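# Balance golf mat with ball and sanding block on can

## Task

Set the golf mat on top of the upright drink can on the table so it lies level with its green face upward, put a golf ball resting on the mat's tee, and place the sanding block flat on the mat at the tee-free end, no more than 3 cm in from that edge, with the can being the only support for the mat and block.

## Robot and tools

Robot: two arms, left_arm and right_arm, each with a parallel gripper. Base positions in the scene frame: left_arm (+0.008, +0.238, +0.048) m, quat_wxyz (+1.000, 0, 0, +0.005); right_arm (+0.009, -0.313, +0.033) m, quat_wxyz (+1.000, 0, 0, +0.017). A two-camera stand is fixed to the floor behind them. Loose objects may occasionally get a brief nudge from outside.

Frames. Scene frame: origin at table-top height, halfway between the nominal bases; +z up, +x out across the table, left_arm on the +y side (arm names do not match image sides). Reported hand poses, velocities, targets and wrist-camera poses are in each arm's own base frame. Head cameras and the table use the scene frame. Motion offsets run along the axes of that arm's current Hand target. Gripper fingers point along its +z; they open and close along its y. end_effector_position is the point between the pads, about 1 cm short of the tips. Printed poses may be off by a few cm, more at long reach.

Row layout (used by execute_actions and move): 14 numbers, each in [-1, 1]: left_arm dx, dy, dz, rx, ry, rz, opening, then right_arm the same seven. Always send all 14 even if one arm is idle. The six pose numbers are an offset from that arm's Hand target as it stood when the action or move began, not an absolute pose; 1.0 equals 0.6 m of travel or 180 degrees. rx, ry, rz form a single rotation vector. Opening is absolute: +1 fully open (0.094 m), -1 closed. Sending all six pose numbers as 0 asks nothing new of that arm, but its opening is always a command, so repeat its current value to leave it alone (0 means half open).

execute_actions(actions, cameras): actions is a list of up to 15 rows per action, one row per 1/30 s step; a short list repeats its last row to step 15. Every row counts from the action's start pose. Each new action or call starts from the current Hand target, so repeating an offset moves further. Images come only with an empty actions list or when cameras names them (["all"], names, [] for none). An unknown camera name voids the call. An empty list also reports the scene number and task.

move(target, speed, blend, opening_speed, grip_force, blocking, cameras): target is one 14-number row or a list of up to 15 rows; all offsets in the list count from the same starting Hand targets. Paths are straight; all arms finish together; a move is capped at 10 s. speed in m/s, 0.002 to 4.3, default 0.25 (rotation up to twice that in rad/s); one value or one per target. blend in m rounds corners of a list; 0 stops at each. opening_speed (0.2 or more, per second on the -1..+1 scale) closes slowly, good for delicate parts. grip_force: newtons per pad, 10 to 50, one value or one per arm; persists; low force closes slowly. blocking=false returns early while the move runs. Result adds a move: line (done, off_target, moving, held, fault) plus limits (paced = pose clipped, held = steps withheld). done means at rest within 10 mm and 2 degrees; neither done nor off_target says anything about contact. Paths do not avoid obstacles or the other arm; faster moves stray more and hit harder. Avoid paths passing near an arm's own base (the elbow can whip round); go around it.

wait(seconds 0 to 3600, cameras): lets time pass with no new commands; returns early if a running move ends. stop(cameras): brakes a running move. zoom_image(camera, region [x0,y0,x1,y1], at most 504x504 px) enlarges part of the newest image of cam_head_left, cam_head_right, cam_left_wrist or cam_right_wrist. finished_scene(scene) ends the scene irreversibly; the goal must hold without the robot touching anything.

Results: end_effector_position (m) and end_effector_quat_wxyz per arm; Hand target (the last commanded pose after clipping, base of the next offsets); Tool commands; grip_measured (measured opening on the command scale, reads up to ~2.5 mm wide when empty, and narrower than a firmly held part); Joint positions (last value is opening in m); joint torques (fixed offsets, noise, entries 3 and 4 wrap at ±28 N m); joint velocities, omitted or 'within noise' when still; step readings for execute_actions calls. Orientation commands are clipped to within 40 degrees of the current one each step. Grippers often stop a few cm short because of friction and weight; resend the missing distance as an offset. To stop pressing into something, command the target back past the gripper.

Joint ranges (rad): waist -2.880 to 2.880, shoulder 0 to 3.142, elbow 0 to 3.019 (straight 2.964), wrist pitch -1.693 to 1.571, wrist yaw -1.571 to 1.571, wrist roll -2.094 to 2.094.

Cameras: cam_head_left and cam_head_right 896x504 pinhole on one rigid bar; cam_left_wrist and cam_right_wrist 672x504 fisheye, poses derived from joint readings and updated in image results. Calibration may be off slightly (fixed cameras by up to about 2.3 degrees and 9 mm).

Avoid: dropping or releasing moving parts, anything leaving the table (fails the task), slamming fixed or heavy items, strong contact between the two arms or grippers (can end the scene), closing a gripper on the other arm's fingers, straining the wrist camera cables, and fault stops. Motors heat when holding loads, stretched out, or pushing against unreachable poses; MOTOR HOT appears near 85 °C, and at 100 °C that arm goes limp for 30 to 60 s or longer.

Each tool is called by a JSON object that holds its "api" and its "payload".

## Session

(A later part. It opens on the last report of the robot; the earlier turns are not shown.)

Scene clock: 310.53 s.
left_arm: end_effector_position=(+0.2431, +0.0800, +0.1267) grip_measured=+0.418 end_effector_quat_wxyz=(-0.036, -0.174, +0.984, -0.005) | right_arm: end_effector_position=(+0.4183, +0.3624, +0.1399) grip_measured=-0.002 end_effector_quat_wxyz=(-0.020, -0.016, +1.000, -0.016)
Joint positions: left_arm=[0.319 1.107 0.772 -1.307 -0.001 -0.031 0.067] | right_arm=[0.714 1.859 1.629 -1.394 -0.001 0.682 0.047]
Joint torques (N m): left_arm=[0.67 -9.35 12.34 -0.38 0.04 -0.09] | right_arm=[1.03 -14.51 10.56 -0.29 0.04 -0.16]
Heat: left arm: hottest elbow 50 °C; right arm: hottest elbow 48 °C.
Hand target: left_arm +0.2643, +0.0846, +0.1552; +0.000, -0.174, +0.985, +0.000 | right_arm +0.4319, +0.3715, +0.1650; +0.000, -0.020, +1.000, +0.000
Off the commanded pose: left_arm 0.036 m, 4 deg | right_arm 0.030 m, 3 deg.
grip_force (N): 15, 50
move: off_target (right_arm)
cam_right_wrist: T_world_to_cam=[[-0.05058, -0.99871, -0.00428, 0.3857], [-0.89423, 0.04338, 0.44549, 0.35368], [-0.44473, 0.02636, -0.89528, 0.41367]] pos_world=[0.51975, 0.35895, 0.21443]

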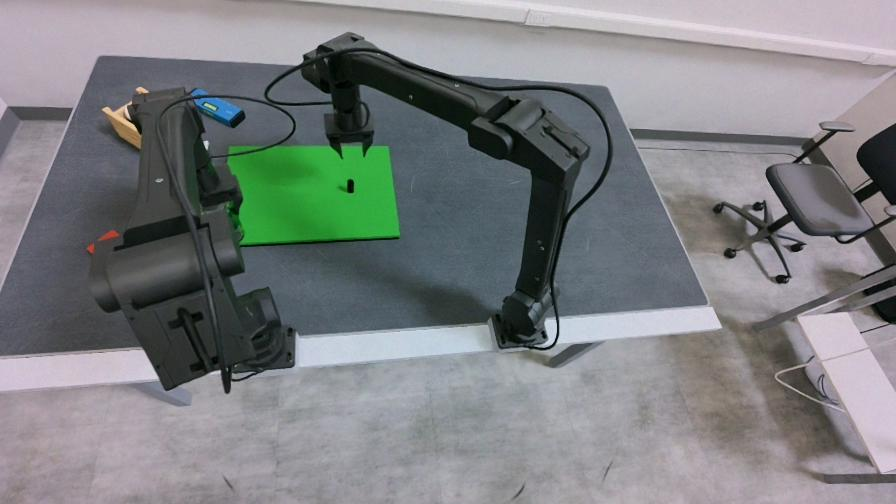

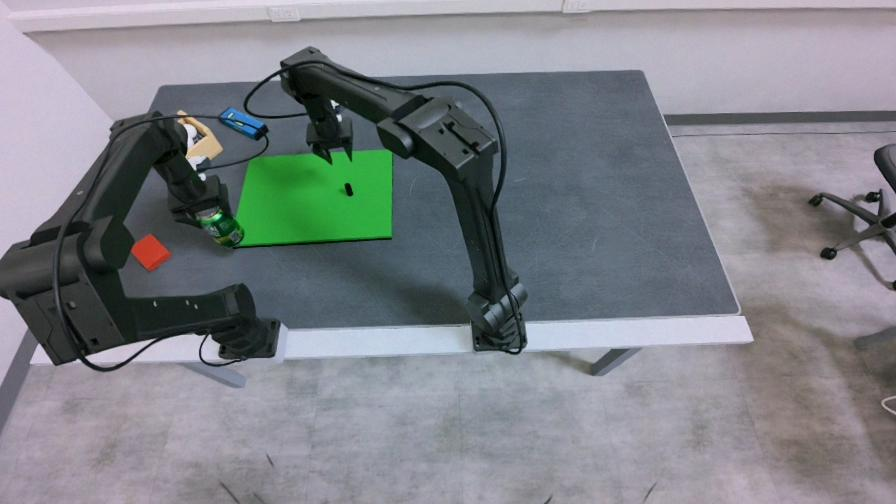

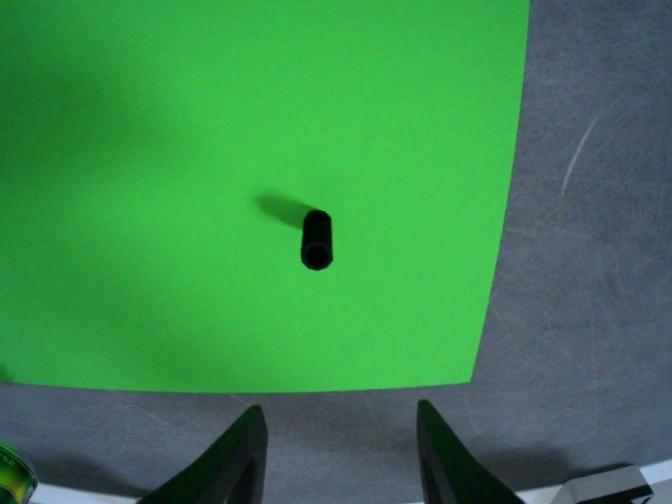

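{"api": "move", "payload": {"target": [0,0,0,0,0,0,0.3, 0.286,-0.808,-0.058,0,0,0.124,0.0], "speed": 0.35}}

{"api": "move", "payload": {"target": [-0.0205,-0.777,-0.0167,0,0,0.322,0.3, 0,0,0,0,0,0,0.0], "speed": 0.2, "cameras": ["cam_head_left","cam_head_right","cam_left_wrist"]}}

Scene clock: 319.57 s.
left_arm: end_effector_position=(+0.2431, +0.0800, +0.1267) grip_measured=+0.418 end_effector_quat_wxyz=(-0.036, -0.174, +0.984, -0.005) | right_arm: end_effector_position=(+0.2774, -0.1159, +0.1923) grip_measured=-0.002 end_effector_quat_wxyz=(-0.004, +0.175, +0.984, +0.000)
Joint positions: left_arm=[0.319 1.107 0.772 -1.307 -0.001 -0.031 0.067] | right_arm=[-0.393 1.141 0.975 -1.413 0.002 -0.04 0.047]
Joint torques (N m): left_arm=[0.91 -9.23 12.34 -0.5 0.05 -0.12] | right_arm=[0.26 -3.84 8.35 -0.25 -0.15 -0.2]
Heat: left arm: hottest elbow 51 °C; right arm: hottest elbow 50 °C.
Hand target: left_arm +0.2643, +0.0846, +0.1552; +0.000, -0.174, +0.985, +0.000 | right_arm +0.2803, -0.1199, +0.1996; +0.000, +0.173, +0.985, +0.000
Off the commanded pose: left_arm 0.036 m, 4 deg | right_arm 0.009 m, 1 deg.
grip_force (N): 15, 50
move: done

Scene clock: 323.00 s.
left_arm: end_effector_position=(+0.4189, -0.3362, +0.1432) grip_measured=+0.418 end_effector_quat_wxyz=(-0.023, +0.321, +0.947, +0.008) | right_arm: end_effector_position=(+0.2774, -0.1159, +0.1923) grip_measured=-0.002 end_effector_quat_wxyz=(-0.004, +0.175, +0.985, +0.000)
Joint positions: left_arm=[-0.675 1.812 1.572 -1.379 0 -0.022 0.067] | right_arm=[-0.393 1.141 0.975 -1.413 0.002 -0.041 0.047]
Joint torques (N m): left_arm=[1.08 -20.13 12.86 -0.46 -0.03 0.06] | right_arm=[0.97 -4.31 8.4 -0.35 -0.11 -0.18]
Heat: left arm: hottest elbow 51 °C; right arm: hottest elbow 49 °C.
Hand target: left_arm +0.4352, -0.3493, +0.1649; +0.000, +0.325, +0.946, +0.000 | right_arm +0.2803, -0.1199, +0.1996; +0.000, +0.173, +0.985, +0.000
Off the commanded pose: left_arm 0.030 m, 3 deg | right_arm 0.009 m, 1 deg.
grip_force (N): 15, 50
move: off_target (left_arm)
cam_left_wrist: T_world_to_cam=[[-0.67087, -0.73961, -0.0539, 0.04363], [-0.65804, 0.56022, 0.50313, 0.44507], [-0.34192, 0.37301, -0.86253, 0.49999]] pos_world=[0.4931, -0.40357, 0.20968]

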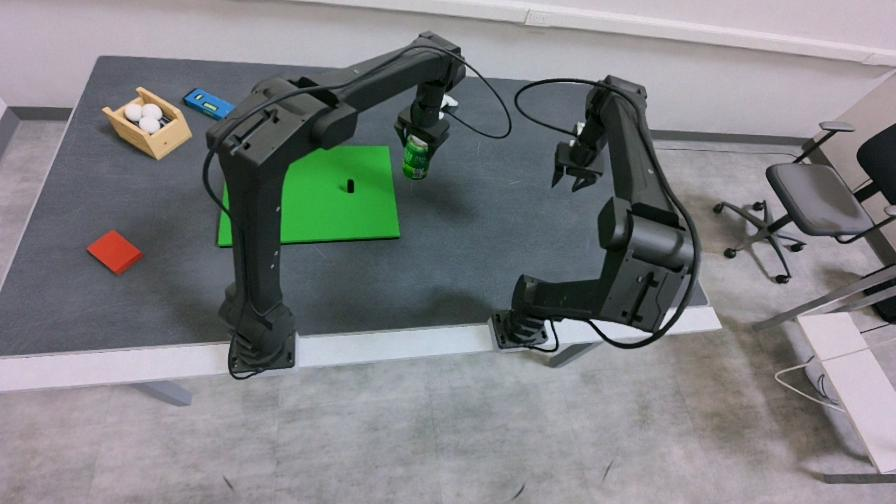

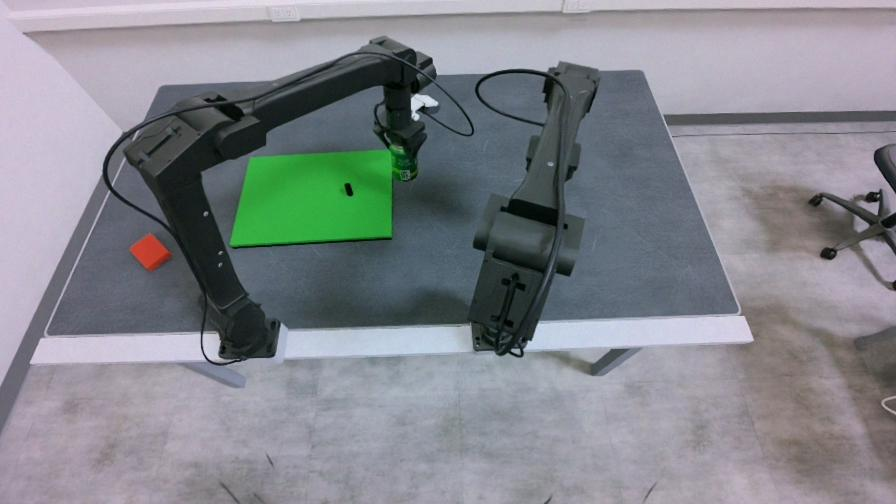

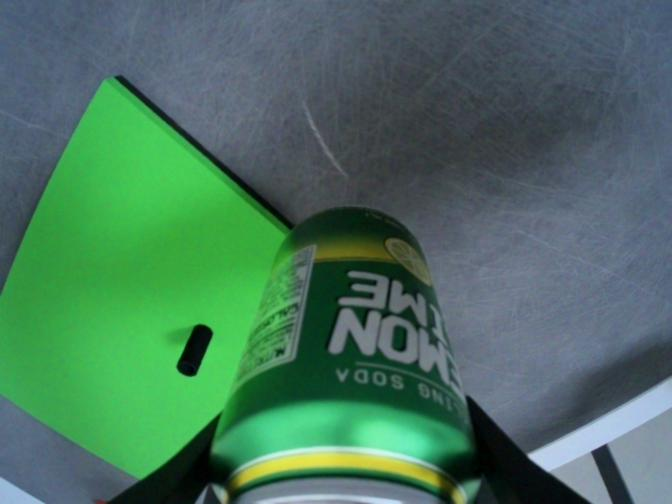

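{"api": "move", "payload": {"target": [0,0,0.152,0,0,0,0.3, 0,0,0,0,0,0,0.0], "speed": 0.1, "cameras": ["cam_head_right","cam_left_wrist"]}}

Scene clock: 325.70 s.
left_arm: end_effector_position=(+0.4315, -0.3463, +0.0715) grip_measured=+0.418 end_effector_quat_wxyz=(-0.009, +0.321, +0.947, +0.003) | right_arm: end_effector_position=(+0.2774, -0.1159, +0.1923) grip_measured=-0.002 end_effector_quat_wxyz=(-0.004, +0.175, +0.985, +0.000)
Joint positions: left_arm=[-0.675 1.892 1.492 -1.188 0 -0.021 0.067] | right_arm=[-0.393 1.141 0.975 -1.413 0.002 -0.041 0.047]
Joint torques (N m): left_arm=[1.32 -21.42 7.72 0.69 -0.03 0.04] | right_arm=[0.56 -4.89 8.51 -0.1 -0.11 -0.2]
Heat: left arm: hottest elbow 51 °C; right arm: hottest elbow 49 °C.
Hand target: left_arm +0.4352, -0.3493, +0.0737; +0.000, +0.325, +0.946, +0.000 | right_arm +0.2803, -0.1199, +0.1996; +0.000, +0.173, +0.985, +0.000
Off the commanded pose: left_arm 0.005 m, 1 deg | right_arm 0.009 m, 1 deg.
grip_force (N): 15, 50
move: done
cam_left_wrist: T_world_to_cam=[[-0.67013, -0.74015, -0.05573, 0.0404], [-0.66952, 0.57035, 0.47586, 0.50555], [-0.32042, 0.35619, -0.87776, 0.43224]] pos_world=[0.50404, -0.41241, 0.14108]

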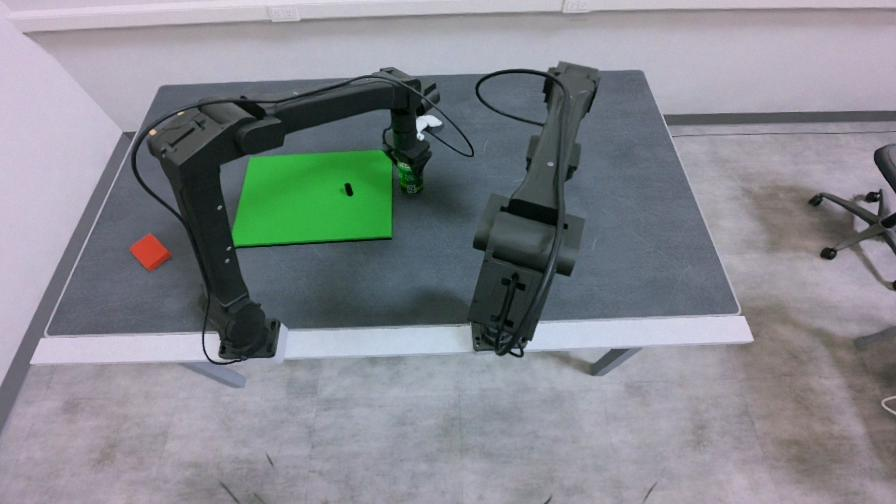

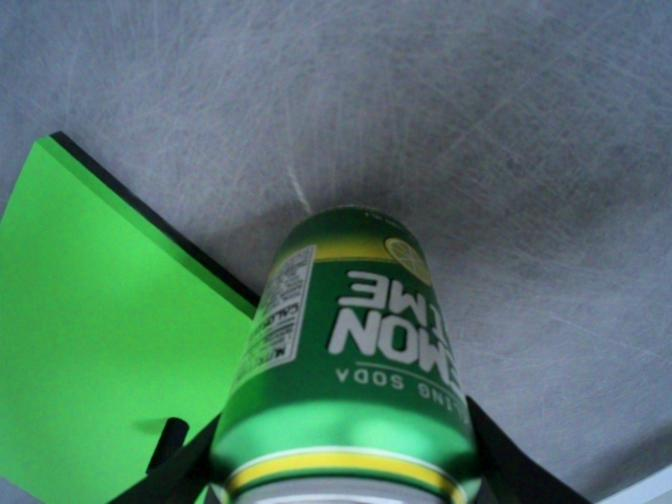

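{"api": "zoom_image", "payload": {"camera": "cam_head_right", "region": [340, 120, 480, 240]}}

Scaled by 3.600.

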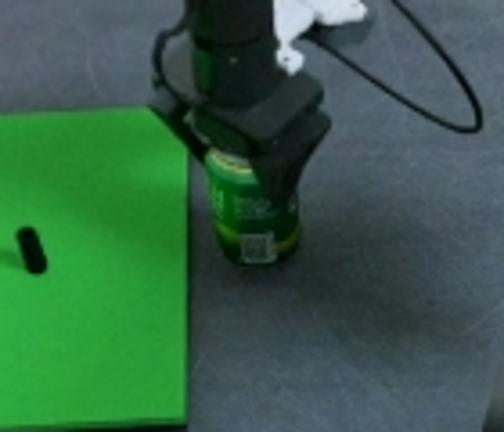

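{"api": "move", "payload": {"target": [0,0,0.04,0,0,0,0.3, 0,0,0,0,0,0,0.0], "speed": 0.06, "cameras": ["cam_head_right"]}}

{"api": "zoom_image", "payload": {"camera": "cam_head_right", "region": [340, 120, 480, 240]}}

Scene clock: 330.63 s.
left_arm: end_effector_position=(+0.4325, -0.3471, +0.0516) grip_measured=+0.418 end_effector_quat_wxyz=(-0.005, +0.322, +0.947, +0.001) | right_arm: end_effector_position=(+0.2774, -0.1159, +0.1923) grip_measured=-0.002 end_effector_quat_wxyz=(-0.004, +0.175, +0.985, +0.000)
Joint positions: left_arm=[-0.675 1.912 1.465 -1.134 0 -0.021 0.067] | right_arm=[-0.393 1.141 0.975 -1.413 0.002 -0.041 0.047]
Joint torques (N m): left_arm=[1.32 -20.72 7.41 0.73 -0.02 0.05] | right_arm=[0.56 -4.13 8.42 -0.28 -0.12 -0.21]
Heat: left arm: hottest elbow 50 °C; right arm: hottest elbow 49 °C.
Hand target: left_arm +0.4352, -0.3493, +0.0498; +0.000, +0.325, +0.946, +0.000 | right_arm +0.2803, -0.1199, +0.1996; +0.000, +0.173, +0.985, +0.000
Off the commanded pose: left_arm 0.004 m, 1 deg | right_arm 0.009 m, 1 deg.
grip_force (N): 15, 50
move: done

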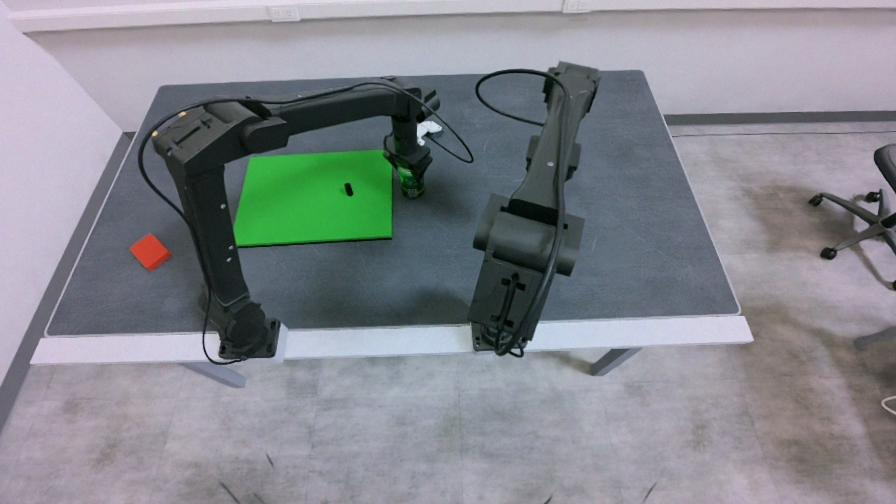

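Scaled by 3.600.

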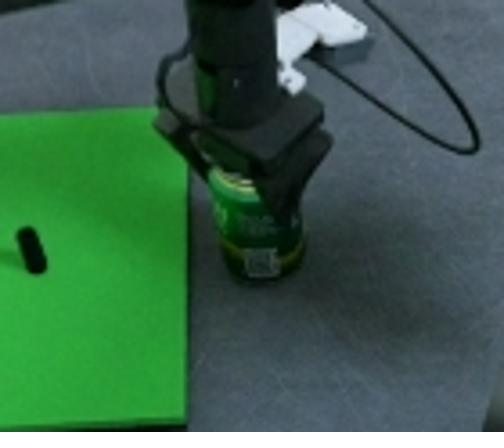

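{"api": "move", "payload": {"target": [0,0,0.02,0,0,0,0.3, 0,0,0,0,0,0,0.0], "speed": 0.05, "cameras": ["cam_head_right"]}}

{"api": "zoom_image", "payload": {"camera": "cam_head_right", "region": [340, 120, 480, 240]}}

Scene clock: 332.33 s.
left_arm: end_effector_position=(+0.4355, -0.3495, +0.0506) grip_measured=+0.418 end_effector_quat_wxyz=(+0.004, +0.322, +0.947, -0.002) | right_arm: end_effector_position=(+0.2774, -0.1159, +0.1923) grip_measured=-0.002 end_effector_quat_wxyz=(-0.004, +0.175, +0.985, +0.000)
Joint positions: left_arm=[-0.675 1.912 1.462 -1.113 0 -0.021 0.067] | right_arm=[-0.393 1.141 0.975 -1.413 0.002 -0.041 0.047]
Joint torques (N m): left_arm=[1.44 -19.43 6.72 1.01 -0.02 0.01] | right_arm=[0.26 -4.01 8.39 -0.2 -0.08 -0.18]
Heat: left arm: hottest elbow 50 °C; right arm: hottest elbow 48 °C.
Hand target: left_arm +0.4352, -0.3493, +0.0378; +0.000, +0.325, +0.946, +0.000 | right_arm +0.2803, -0.1199, +0.1996; +0.000, +0.173, +0.985, +0.000
Off the commanded pose: left_arm 0.013 m, 1 deg | right_arm 0.009 m, 1 deg.
grip_force (N): 15, 50
move: off_target (left_arm)

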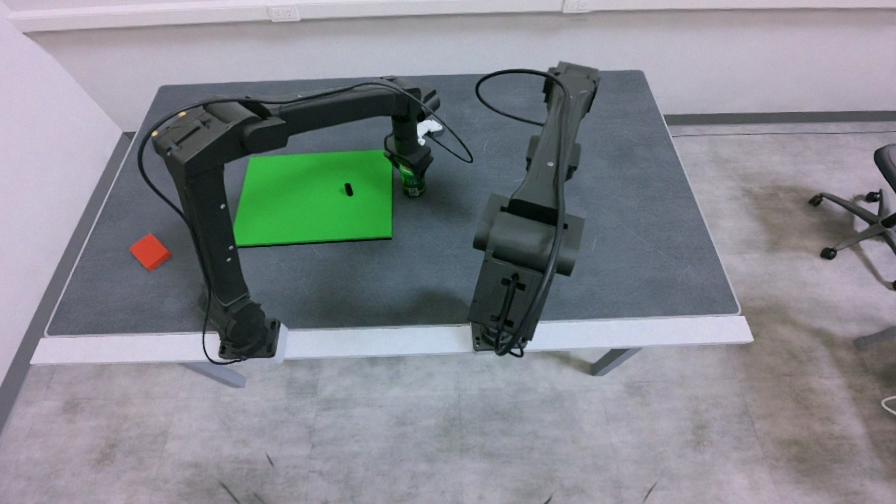

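Scaled by 3.600.

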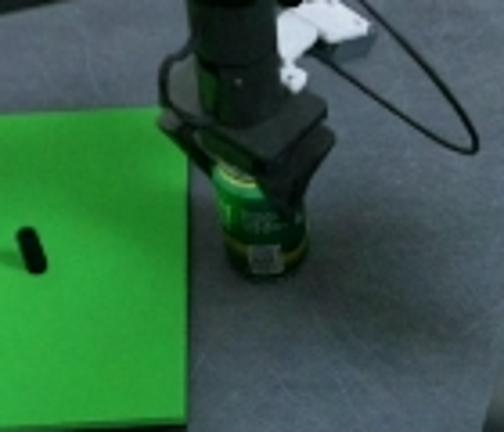

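{"api": "move", "payload": {"target": [[0,0,-0.018,0,0,0,0.3, 0,0,0,0,0,0,0.0],[0,0,-0.018,0,0,0,0.7, 0,0,0,0,0,0,0.0]], "speed": 0.05, "opening_speed": 0.4, "cameras": ["cam_left_wrist"]}}

Scene clock: 335.00 s.
left_arm: end_effector_position=(+0.4356, -0.3496, +0.0506) grip_measured=+0.697 end_effector_quat_wxyz=(+0.004, +0.322, +0.947, -0.002) | right_arm: end_effector_position=(+0.2774, -0.1159, +0.1923) grip_measured=-0.002 end_effector_quat_wxyz=(-0.004, +0.175, +0.985, +0.000)
Joint positions: left_arm=[-0.675 1.912 1.462 -1.113 0 -0.021 0.08] | right_arm=[-0.393 1.141 0.975 -1.413 0.002 -0.041 0.047]
Joint torques (N m): left_arm=[1.55 -20.78 7.61 -0.03 -0.04 0.03] | right_arm=[0.26 -4.07 8.43 -0.14 -0.13 -0.18]
Heat: left arm: hottest elbow 49 °C; right arm: hottest elbow 48 °C.
Hand target: left_arm +0.4353, -0.3493, +0.0486; +0.000, +0.325, +0.946, +0.000 | right_arm +0.2803, -0.1199, +0.1996; +0.000, +0.173, +0.985, +0.000
Off the commanded pose: left_arm 0.002 m, 1 deg | right_arm 0.009 m, 1 deg.
grip_force (N): 15, 50
move: done
cam_left_wrist: T_world_to_cam=[[-0.66955, -0.74055, -0.05734, 0.03923], [-0.67864, 0.57855, 0.45246, 0.52823], [-0.3019, 0.34186, -0.88994, 0.40389]] pos_world=[0.50668, -0.41463, 0.12268]

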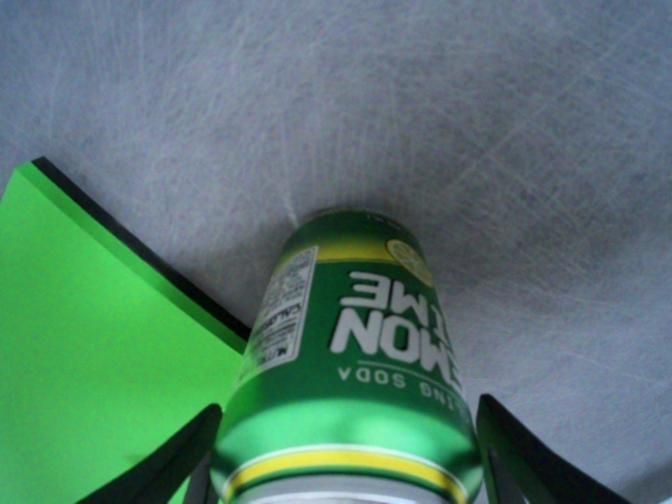

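{"api": "move", "payload": {"target": [[0,0,-0.2167,0,0,0,0.7, 0,0,0,0,0,0,0.0],[0.7245,0.426,-0.285,0,0,-0.378,0.7, 0,0,0,0,0,0,0.0]], "speed": [0.12,0.35], "blend": [0.03,0], "cameras": ["cam_head_left","cam_head_right","cam_left_wrist"]}}

Scene clock: 340.47 s.
left_arm: end_effector_position=(+0.2513, +0.1182, +0.2184) grip_measured=+0.698 end_effector_quat_wxyz=(+0.004, -0.260, +0.966, +0.002) | right_arm: end_effector_position=(+0.2774, -0.1159, +0.1923) grip_measured=-0.002 end_effector_quat_wxyz=(-0.004, +0.175, +0.985, +0.000)
Joint positions: left_arm=[0.439 1.056 0.985 -1.491 -0.003 -0.086 0.08] | right_arm=[-0.393 1.141 0.975 -1.413 0.002 -0.041 0.047]
Joint torques (N m): left_arm=[1.85 -7.36 8.61 -0.28 0.11 0.03] | right_arm=[-0.5 -4.31 8.36 -0.31 -0.09 -0.23]
Heat: left arm: hottest elbow 49 °C; right arm: hottest elbow 48 °C.
Hand target: left_arm +0.2498, +0.1195, +0.2198; +0.000, -0.259, +0.966, +0.000 | right_arm +0.2803, -0.1199, +0.1996; +0.000, +0.173, +0.985, +0.000
Off the commanded pose: left_arm 0.002 m, 0 deg | right_arm 0.009 m, 1 deg.
grip_force (N): 15, 50
move: done
cam_left_wrist: T_world_to_cam=[[0.42994, -0.90085, -0.06021, 0.0151], [-0.79288, -0.40862, 0.45208, 0.20196], [-0.43186, -0.14663, -0.88994, 0.42809]] pos_world=[0.33851, 0.1589, 0.29058]

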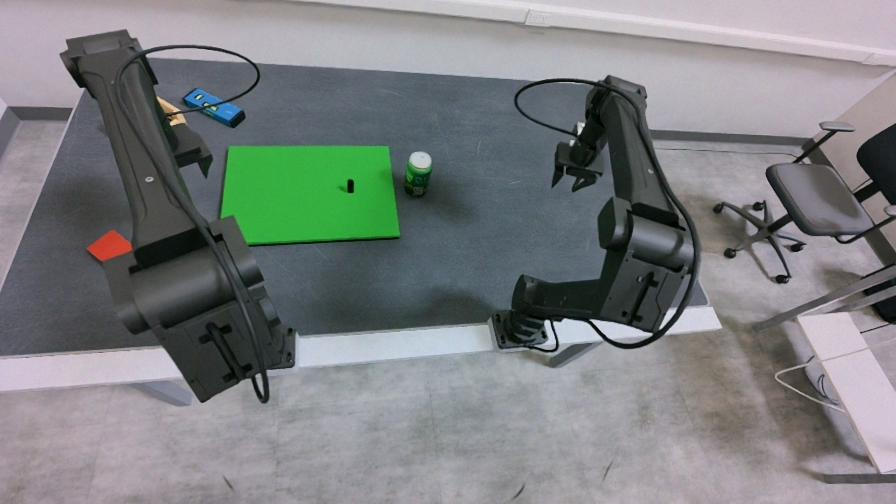

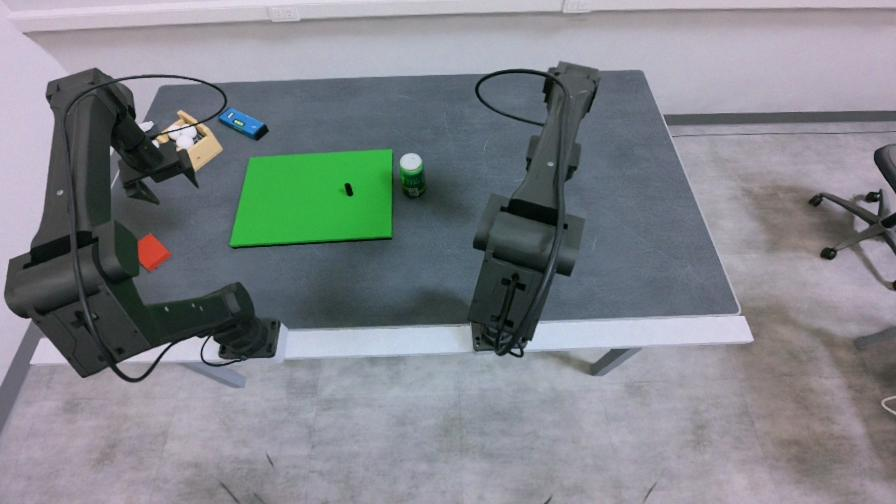

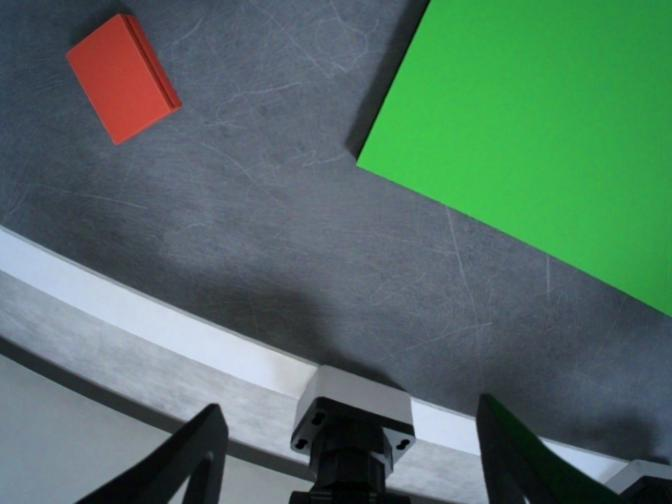

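{"api": "zoom_image", "payload": {"camera": "cam_head_right", "region": [220, 130, 460, 265]}}

{"api": "zoom_image", "payload": {"camera": "cam_head_left", "region": [210, 120, 450, 255]}}

Scaled by 2.100.

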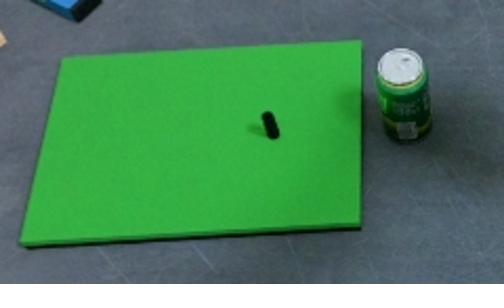

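Scaled by 2.100.

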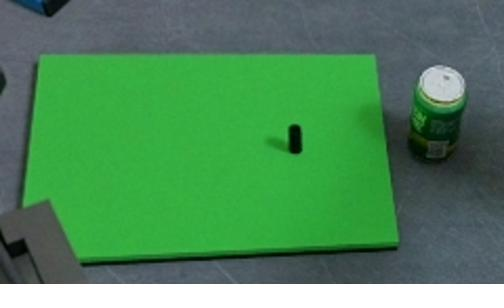

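{"api": "move", "payload": {"target": [0,0,0,0,0,0,0.7, 0.0355,0.882,0.083,0,0,-0.611,-0.2], "speed": 0.35, "cameras": ["cam_head_right","cam_right_wrist"]}}

Scene clock: 349.10 s.
left_arm: end_effector_position=(+0.2513, +0.1182, +0.2184) grip_measured=+0.698 end_effector_quat_wxyz=(+0.004, -0.259, +0.966, +0.002) | right_arm: end_effector_position=(+0.4291, +0.3729, +0.1379) grip_measured=-0.198 end_effector_quat_wxyz=(+0.014, +0.701, -0.713, +0.000)
Joint positions: left_arm=[0.439 1.056 0.985 -1.491 -0.003 -0.085 0.08] | right_arm=[0.717 1.883 1.661 -1.376 0.002 -0.837 0.038]
Joint torques (N m): left_arm=[1.73 -7.18 8.57 -0.24 0.1 0.04] | right_arm=[1.61 -12.57 10.88 -0.32 -0.11 -0.23]
Heat: left arm: hottest elbow 48 °C; right arm: hottest elbow 48 °C.
Hand target: left_arm +0.2498, +0.1195, +0.2198; +0.000, -0.259, +0.966, +0.000 | right_arm +0.4409, +0.3849, +0.1500; +0.000, +0.707, -0.707, +0.000
Off the commanded pose: left_arm 0.002 m, 1 deg | right_arm 0.021 m, 2 deg.
grip_force (N): 15, 50
move: off_target (right_arm)
cam_right_wrist: T_world_to_cam=[[0.99341, -0.09919, -0.05735, -0.37933], [-0.0651, -0.90055, 0.42985, 0.36208], [-0.09428, -0.42329, -0.90108, 0.43441]] pos_world=[0.44136, 0.47233, 0.21404]

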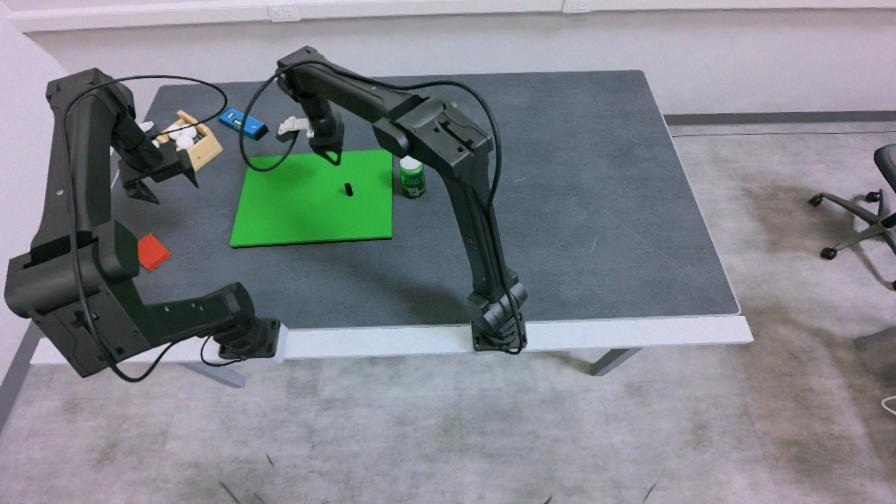

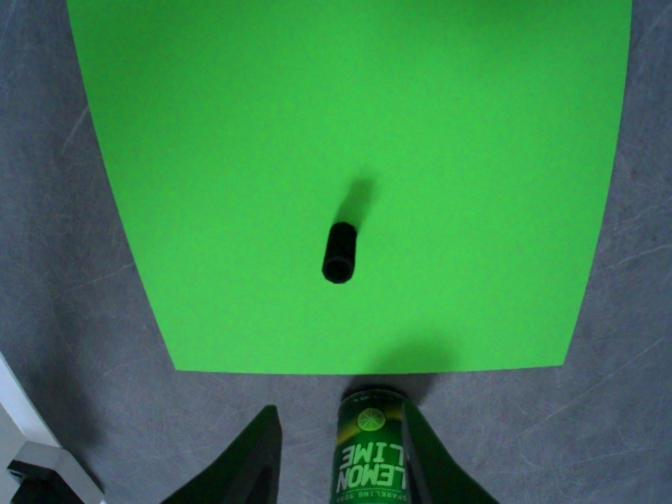

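{"api": "move", "payload": {"target": [0,0,0,0,0,0,0.7, 0,0,0.192,0,0,0,-0.2], "speed": 0.12, "cameras": ["cam_head_left","cam_head_right","cam_right_wrist"]}}

Scene clock: 358.87 s.
left_arm: end_effector_position=(+0.2513, +0.1182, +0.2184) grip_measured=+0.698 end_effector_quat_wxyz=(+0.004, -0.259, +0.966, +0.002) | right_arm: end_effector_position=(+0.4394, +0.3819, +0.0436) grip_measured=-0.198 end_effector_quat_wxyz=(+0.001, +0.702, -0.712, +0.001)
Joint positions: left_arm=[0.439 1.056 0.985 -1.491 -0.003 -0.085 0.08] | right_arm=[0.717 1.982 1.553 -1.145 0.002 -0.839 0.038]
Joint torques (N m): left_arm=[2.14 -7.06 8.61 -0.28 0.12 0.04] | right_arm=[1.38 -13.68 6.22 1.11 -0.18 -0.18]
Heat: left arm: hottest elbow 48 °C; right arm: hottest elbow 49 °C.
Hand target: left_arm +0.2498, +0.1195, +0.2198; +0.000, -0.259, +0.966, +0.000 | right_arm +0.4410, +0.3848, +0.0348; +0.000, +0.707, -0.707, +0.000
Off the commanded pose: left_arm 0.002 m, 1 deg | right_arm 0.009 m, 1 deg.
grip_force (N): 15, 50
move: done
cam_right_wrist: T_world_to_cam=[[0.99448, -0.09684, -0.04041, -0.39621], [-0.07155, -0.90749, 0.41393, 0.41751], [-0.07675, -0.40875, -0.90941, 0.34145]] pos_world=[0.4501, 0.48008, 0.12169]

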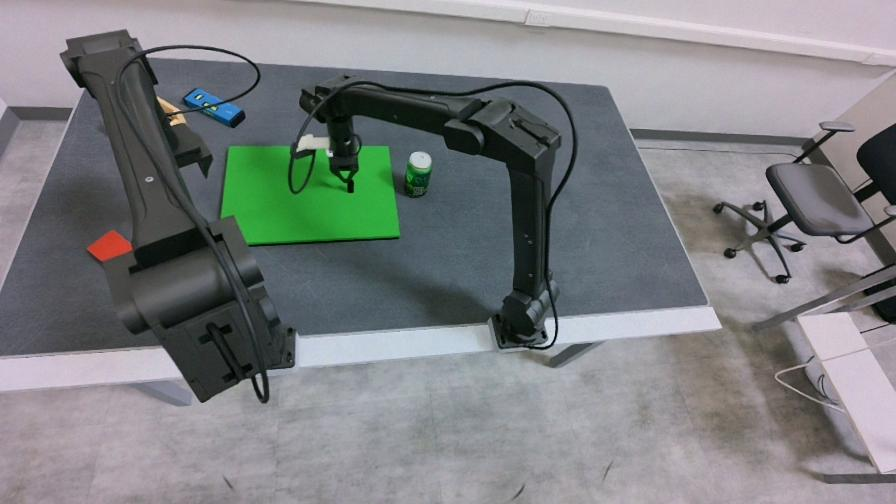

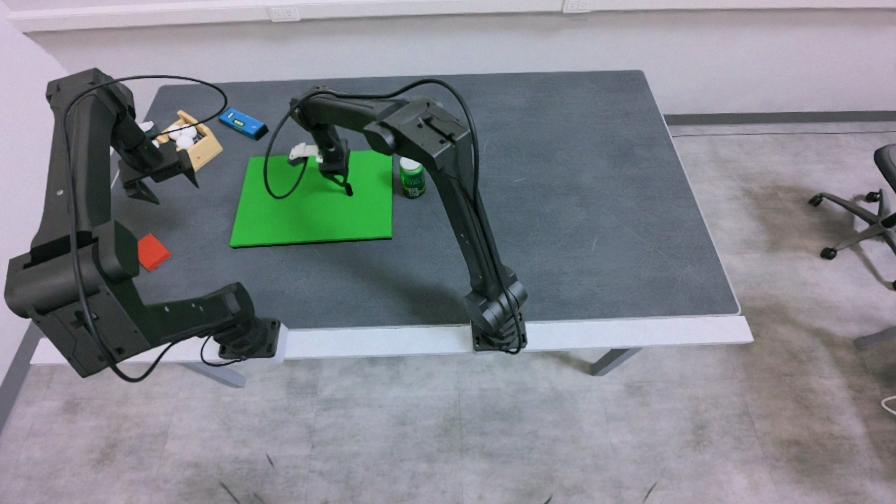

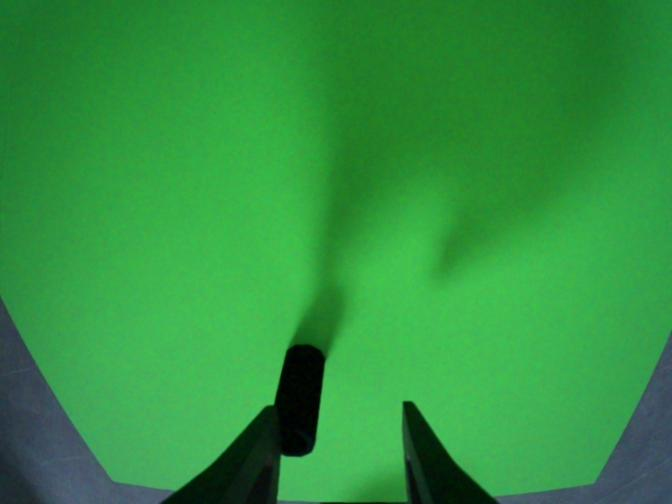

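{"api": "move", "payload": {"target": [[0,0,0,0,0,0,0.7, 0,0.0225,0,0,0,0,-0.2],[0,0,0,0,0,0,0.7, 0,0.0225,0.036,0,0,0,-0.2]], "speed": 0.06, "cameras": ["cam_right_wrist"]}}

Scene clock: 362.30 s.
left_arm: end_effector_position=(+0.2513, +0.1182, +0.2184) grip_measured=+0.698 end_effector_quat_wxyz=(+0.004, -0.259, +0.966, +0.002) | right_arm: end_effector_position=(+0.4378, +0.3825, +0.0412) grip_measured=-0.198 end_effector_quat_wxyz=(-0.015, +0.703, -0.711, +0.002)
Joint positions: left_arm=[0.439 1.056 0.985 -1.491 -0.003 -0.085 0.08] | right_arm=[0.719 1.964 1.517 -1.095 0.002 -0.839 0.038]
Joint torques (N m): left_arm=[1.9 -7.18 8.59 -0.17 0.11 0.07] | right_arm=[2.73 -11.4 4.49 1.63 -0.11 -0.03]
Heat: left arm: hottest elbow 48 °C; right arm: hottest elbow 48 °C.
Hand target: left_arm +0.2498, +0.1195, +0.2198; +0.000, -0.259, +0.966, +0.000 | right_arm +0.4276, +0.3848, +0.0133; +0.000, +0.707, -0.707, +0.000
Off the commanded pose: left_arm 0.002 m, 1 deg | right_arm 0.030 m, 2 deg.
grip_force (N): 15, 50
move: off_target (right_arm)
cam_right_wrist: T_world_to_cam=[[0.99548, -0.09316, -0.01834, -0.39745], [-0.07851, -0.91625, 0.39285, 0.42633], [-0.05341, -0.38963, -0.91942, 0.32218]] pos_world=[0.44633, 0.47913, 0.12145]

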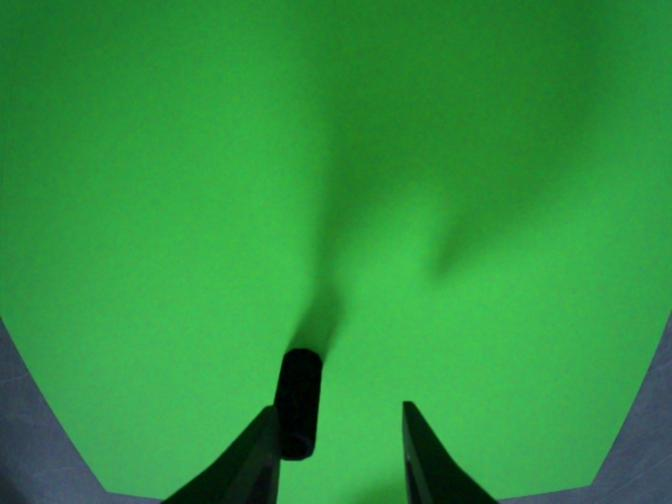

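{"api": "move", "payload": {"target": [[0,0,-0.09,0,0,0,0.7, 0,0,0,0,0,0,-0.2],[0,0,-0.09,0,0,0,0.7, 0,0.0,-0.09,0,0,0,0.1],[0,0,-0.06,0,0,0,0.7, 0,0.0,-0.05,0,0,0,0.1]], "speed": 0.06, "cameras": ["cam_right_wrist"]}}

Scene clock: 367.83 s.
left_arm: end_effector_position=(+0.2466, +0.1160, +0.2545) grip_measured=+0.698 end_effector_quat_wxyz=(-0.008, -0.259, +0.966, +0.000) | right_arm: end_effector_position=(+0.4278, +0.3769, +0.0439) grip_measured=+0.098 end_effector_quat_wxyz=(+0.006, +0.704, -0.710, +0.001)
Joint positions: left_arm=[0.439 1.056 1.079 -1.61 -0.003 -0.085 0.08] | right_arm=[0.724 1.959 1.517 -1.141 0.002 -0.839 0.052]
Joint torques (N m): left_arm=[2.14 -7.3 8.5 0.72 0.11 0.05] | right_arm=[1.67 -14.1 6.82 0.87 -0.18 -0.05]
Heat: left arm: hottest elbow 48 °C; right arm: hottest elbow 48 °C.
Hand target: left_arm +0.2498, +0.1195, +0.2559; +0.000, -0.259, +0.966, +0.000 | right_arm +0.4275, +0.3848, +0.0432; +0.000, +0.707, -0.707, +0.000
Off the commanded pose: left_arm 0.005 m, 1 deg | right_arm 0.008 m, 1 deg.
grip_force (N): 15, 50
move: done; target 2's new opening was sent with right_arm's hand 0.027 m and 2 deg from that target
cam_right_wrist: T_world_to_cam=[[0.99484, -0.08992, -0.04691, -0.38757], [-0.06203, -0.90538, 0.42004, 0.40693], [-0.08024, -0.41497, -0.90629, 0.34247]] pos_world=[0.4383, 0.4757, 0.12127]

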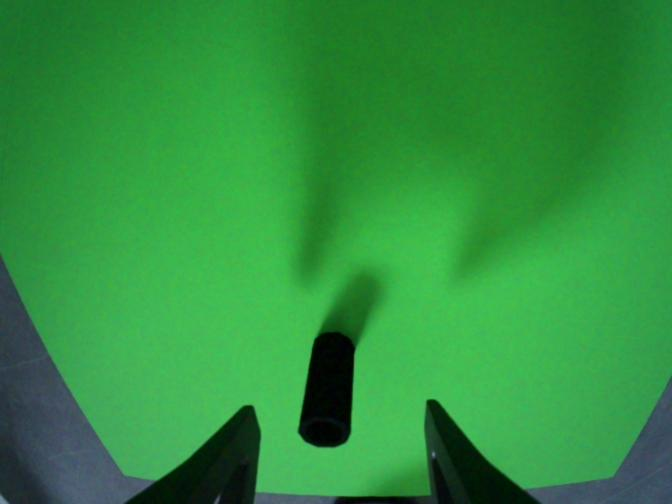

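{"api": "move", "payload": {"target": [0,0,0,0,0,0,0.7, -0.007,0.005,0.045,0,0,0,0.1], "speed": 0.06, "cameras": ["cam_right_wrist"]}}

Scene clock: 370.13 s.
left_arm: end_effector_position=(+0.2466, +0.1160, +0.2545) grip_measured=+0.698 end_effector_quat_wxyz=(-0.008, -0.259, +0.966, +0.000) | right_arm: end_effector_position=(+0.4275, +0.3834, +0.0230) grip_measured=+0.098 end_effector_quat_wxyz=(+0.000, +0.707, -0.707, +0.001)
Joint positions: left_arm=[0.439 1.056 1.079 -1.61 -0.003 -0.085 0.08] | right_arm=[0.732 1.985 1.498 -1.083 0.002 -0.839 0.052]
Joint torques (N m): left_arm=[1.85 -7.41 8.44 0.66 0.1 0.05] | right_arm=[1.67 -13.98 6.17 0.65 -0.15 0.06]
Heat: left arm: hottest elbow 48 °C; right arm: hottest elbow 48 °C.
Hand target: left_arm +0.2498, +0.1195, +0.2559; +0.000, -0.259, +0.966, +0.000 | right_arm +0.4246, +0.3890, +0.0162; +0.000, +0.707, -0.707, +0.000
Off the commanded pose: left_arm 0.005 m, 1 deg | right_arm 0.009 m, 0 deg.
grip_force (N): 15, 50
move: done
cam_right_wrist: T_world_to_cam=[[0.99599, -0.08119, -0.0377, -0.39177], [-0.05858, -0.90957, 0.4114, 0.42191], [-0.0677, -0.40754, -0.91068, 0.31805]] pos_world=[0.43644, 0.48157, 0.1013]

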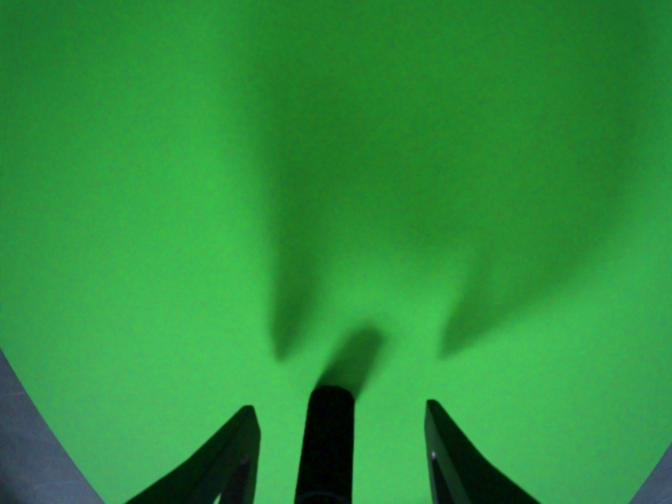

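{"api": "move", "payload": {"target": [0,0,0,0,0,0,0.7, 0,0,0,0,0,0,-1.0], "opening_speed": 0.8, "grip_force": [15,50], "cameras": ["cam_right_wrist"]}}

Scene clock: 373.17 s.
left_arm: end_effector_position=(+0.2466, +0.1160, +0.2545) grip_measured=+0.698 end_effector_quat_wxyz=(-0.008, -0.259, +0.966, +0.000) | right_arm: end_effector_position=(+0.4229, +0.3849, +0.0212) grip_measured=-0.804 end_effector_quat_wxyz=(+0.002, +0.707, -0.707, +0.000)
Joint positions: left_arm=[0.439 1.056 1.079 -1.61 -0.003 -0.085 0.08] | right_arm=[0.739 1.985 1.493 -1.083 -0.001 -0.832 0.009]
Joint torques (N m): left_arm=[2.08 -7.36 8.43 0.76 0.11 0.05] | right_arm=[1.32 -13.63 6.37 0.9 -0.05 -0.06]
Heat: left arm: hottest elbow 48 °C; right arm: hottest elbow 48 °C.
Hand target: left_arm +0.2498, +0.1195, +0.2559; +0.000, -0.259, +0.966, +0.000 | right_arm +0.4245, +0.3890, +0.0162; +0.000, +0.707, -0.707, +0.000
Off the commanded pose: left_arm 0.005 m, 1 deg | right_arm 0.007 m, 0 deg.
grip_force (N): 15, 50
move: done
cam_right_wrist: T_world_to_cam=[[0.99571, -0.08161, -0.04357, -0.38674], [-0.05639, -0.90878, 0.41345, 0.42251], [-0.07334, -0.40922, -0.90948, 0.31978]] pos_world=[0.43236, 0.48327, 0.09929]

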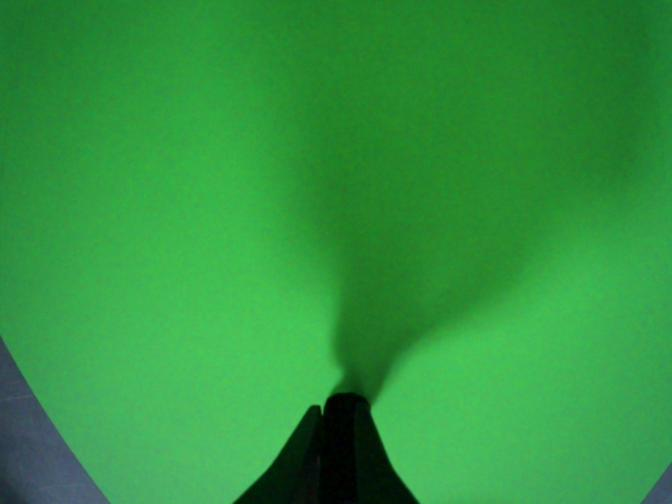

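{"api": "move", "payload": {"target": [0,0,0,0,0,0,0.7, -0.025,0,-0.2167,0,0,0,-1.0], "speed": 0.1, "cameras": ["cam_head_left","cam_head_right","cam_right_wrist"]}}

Scene clock: 379.30 s.
left_arm: end_effector_position=(+0.2466, +0.1160, +0.2545) grip_measured=+0.698 end_effector_quat_wxyz=(-0.008, -0.259, +0.966, +0.000) | right_arm: end_effector_position=(+0.4090, +0.3811, +0.0879) grip_measured=-0.804 end_effector_quat_wxyz=(+0.056, +0.704, -0.708, -0.001)
Joint positions: left_arm=[0.439 1.056 1.079 -1.61 -0.003 -0.085 0.08] | right_arm=[0.751 1.95 1.623 -1.356 0.001 -0.815 0.009]
Joint torques (N m): left_arm=[1.85 -6.89 8.53 0.7 0.09 0.03] | right_arm=[2.61 -19.14 11.86 -0.94 -0.17 -0.05]
Heat: left arm: hottest elbow 48 °C; right arm: hottest elbow 48 °C.
Hand target: left_arm +0.2498, +0.1195, +0.2559; +0.000, -0.259, +0.966, +0.000 | right_arm +0.4244, +0.4039, +0.1461; +0.000, +0.707, -0.707, +0.000
Off the commanded pose: left_arm 0.005 m, 1 deg | right_arm 0.065 m, 6 deg.
grip_force (N): 15, 50
move: off_target (right_arm)
cam_right_wrist: T_world_to_cam=[[0.98918, -0.0924, -0.11395, -0.35734], [-0.02604, -0.87499, 0.48345, 0.35918], [-0.14437, -0.47525, -0.86793, 0.42841]] pos_world=[0.42468, 0.48487, 0.15747]

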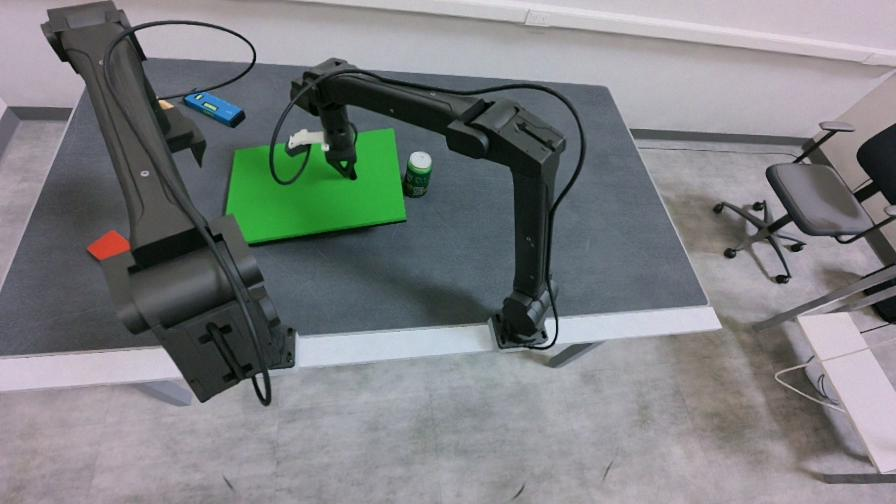

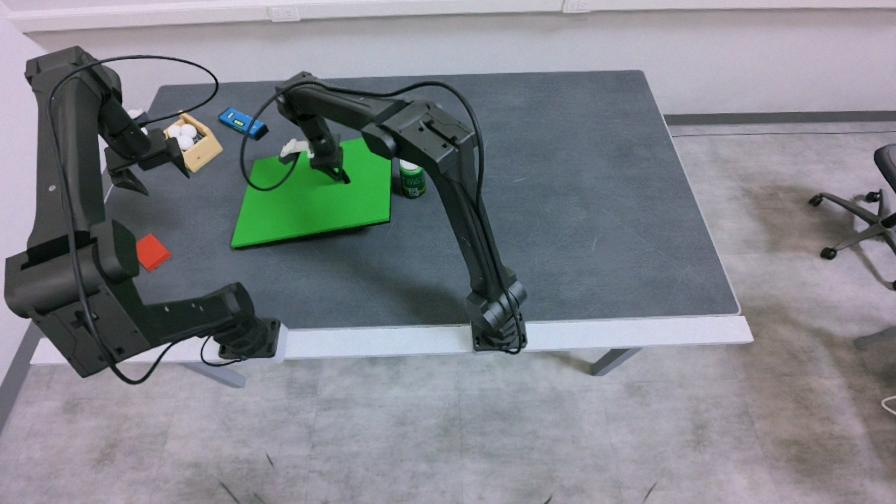

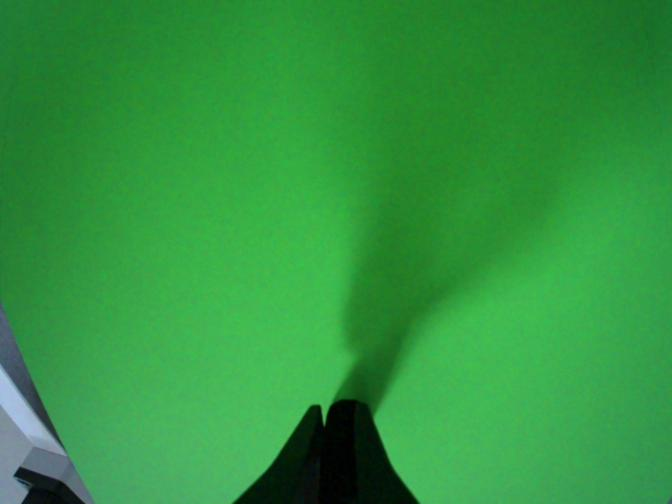

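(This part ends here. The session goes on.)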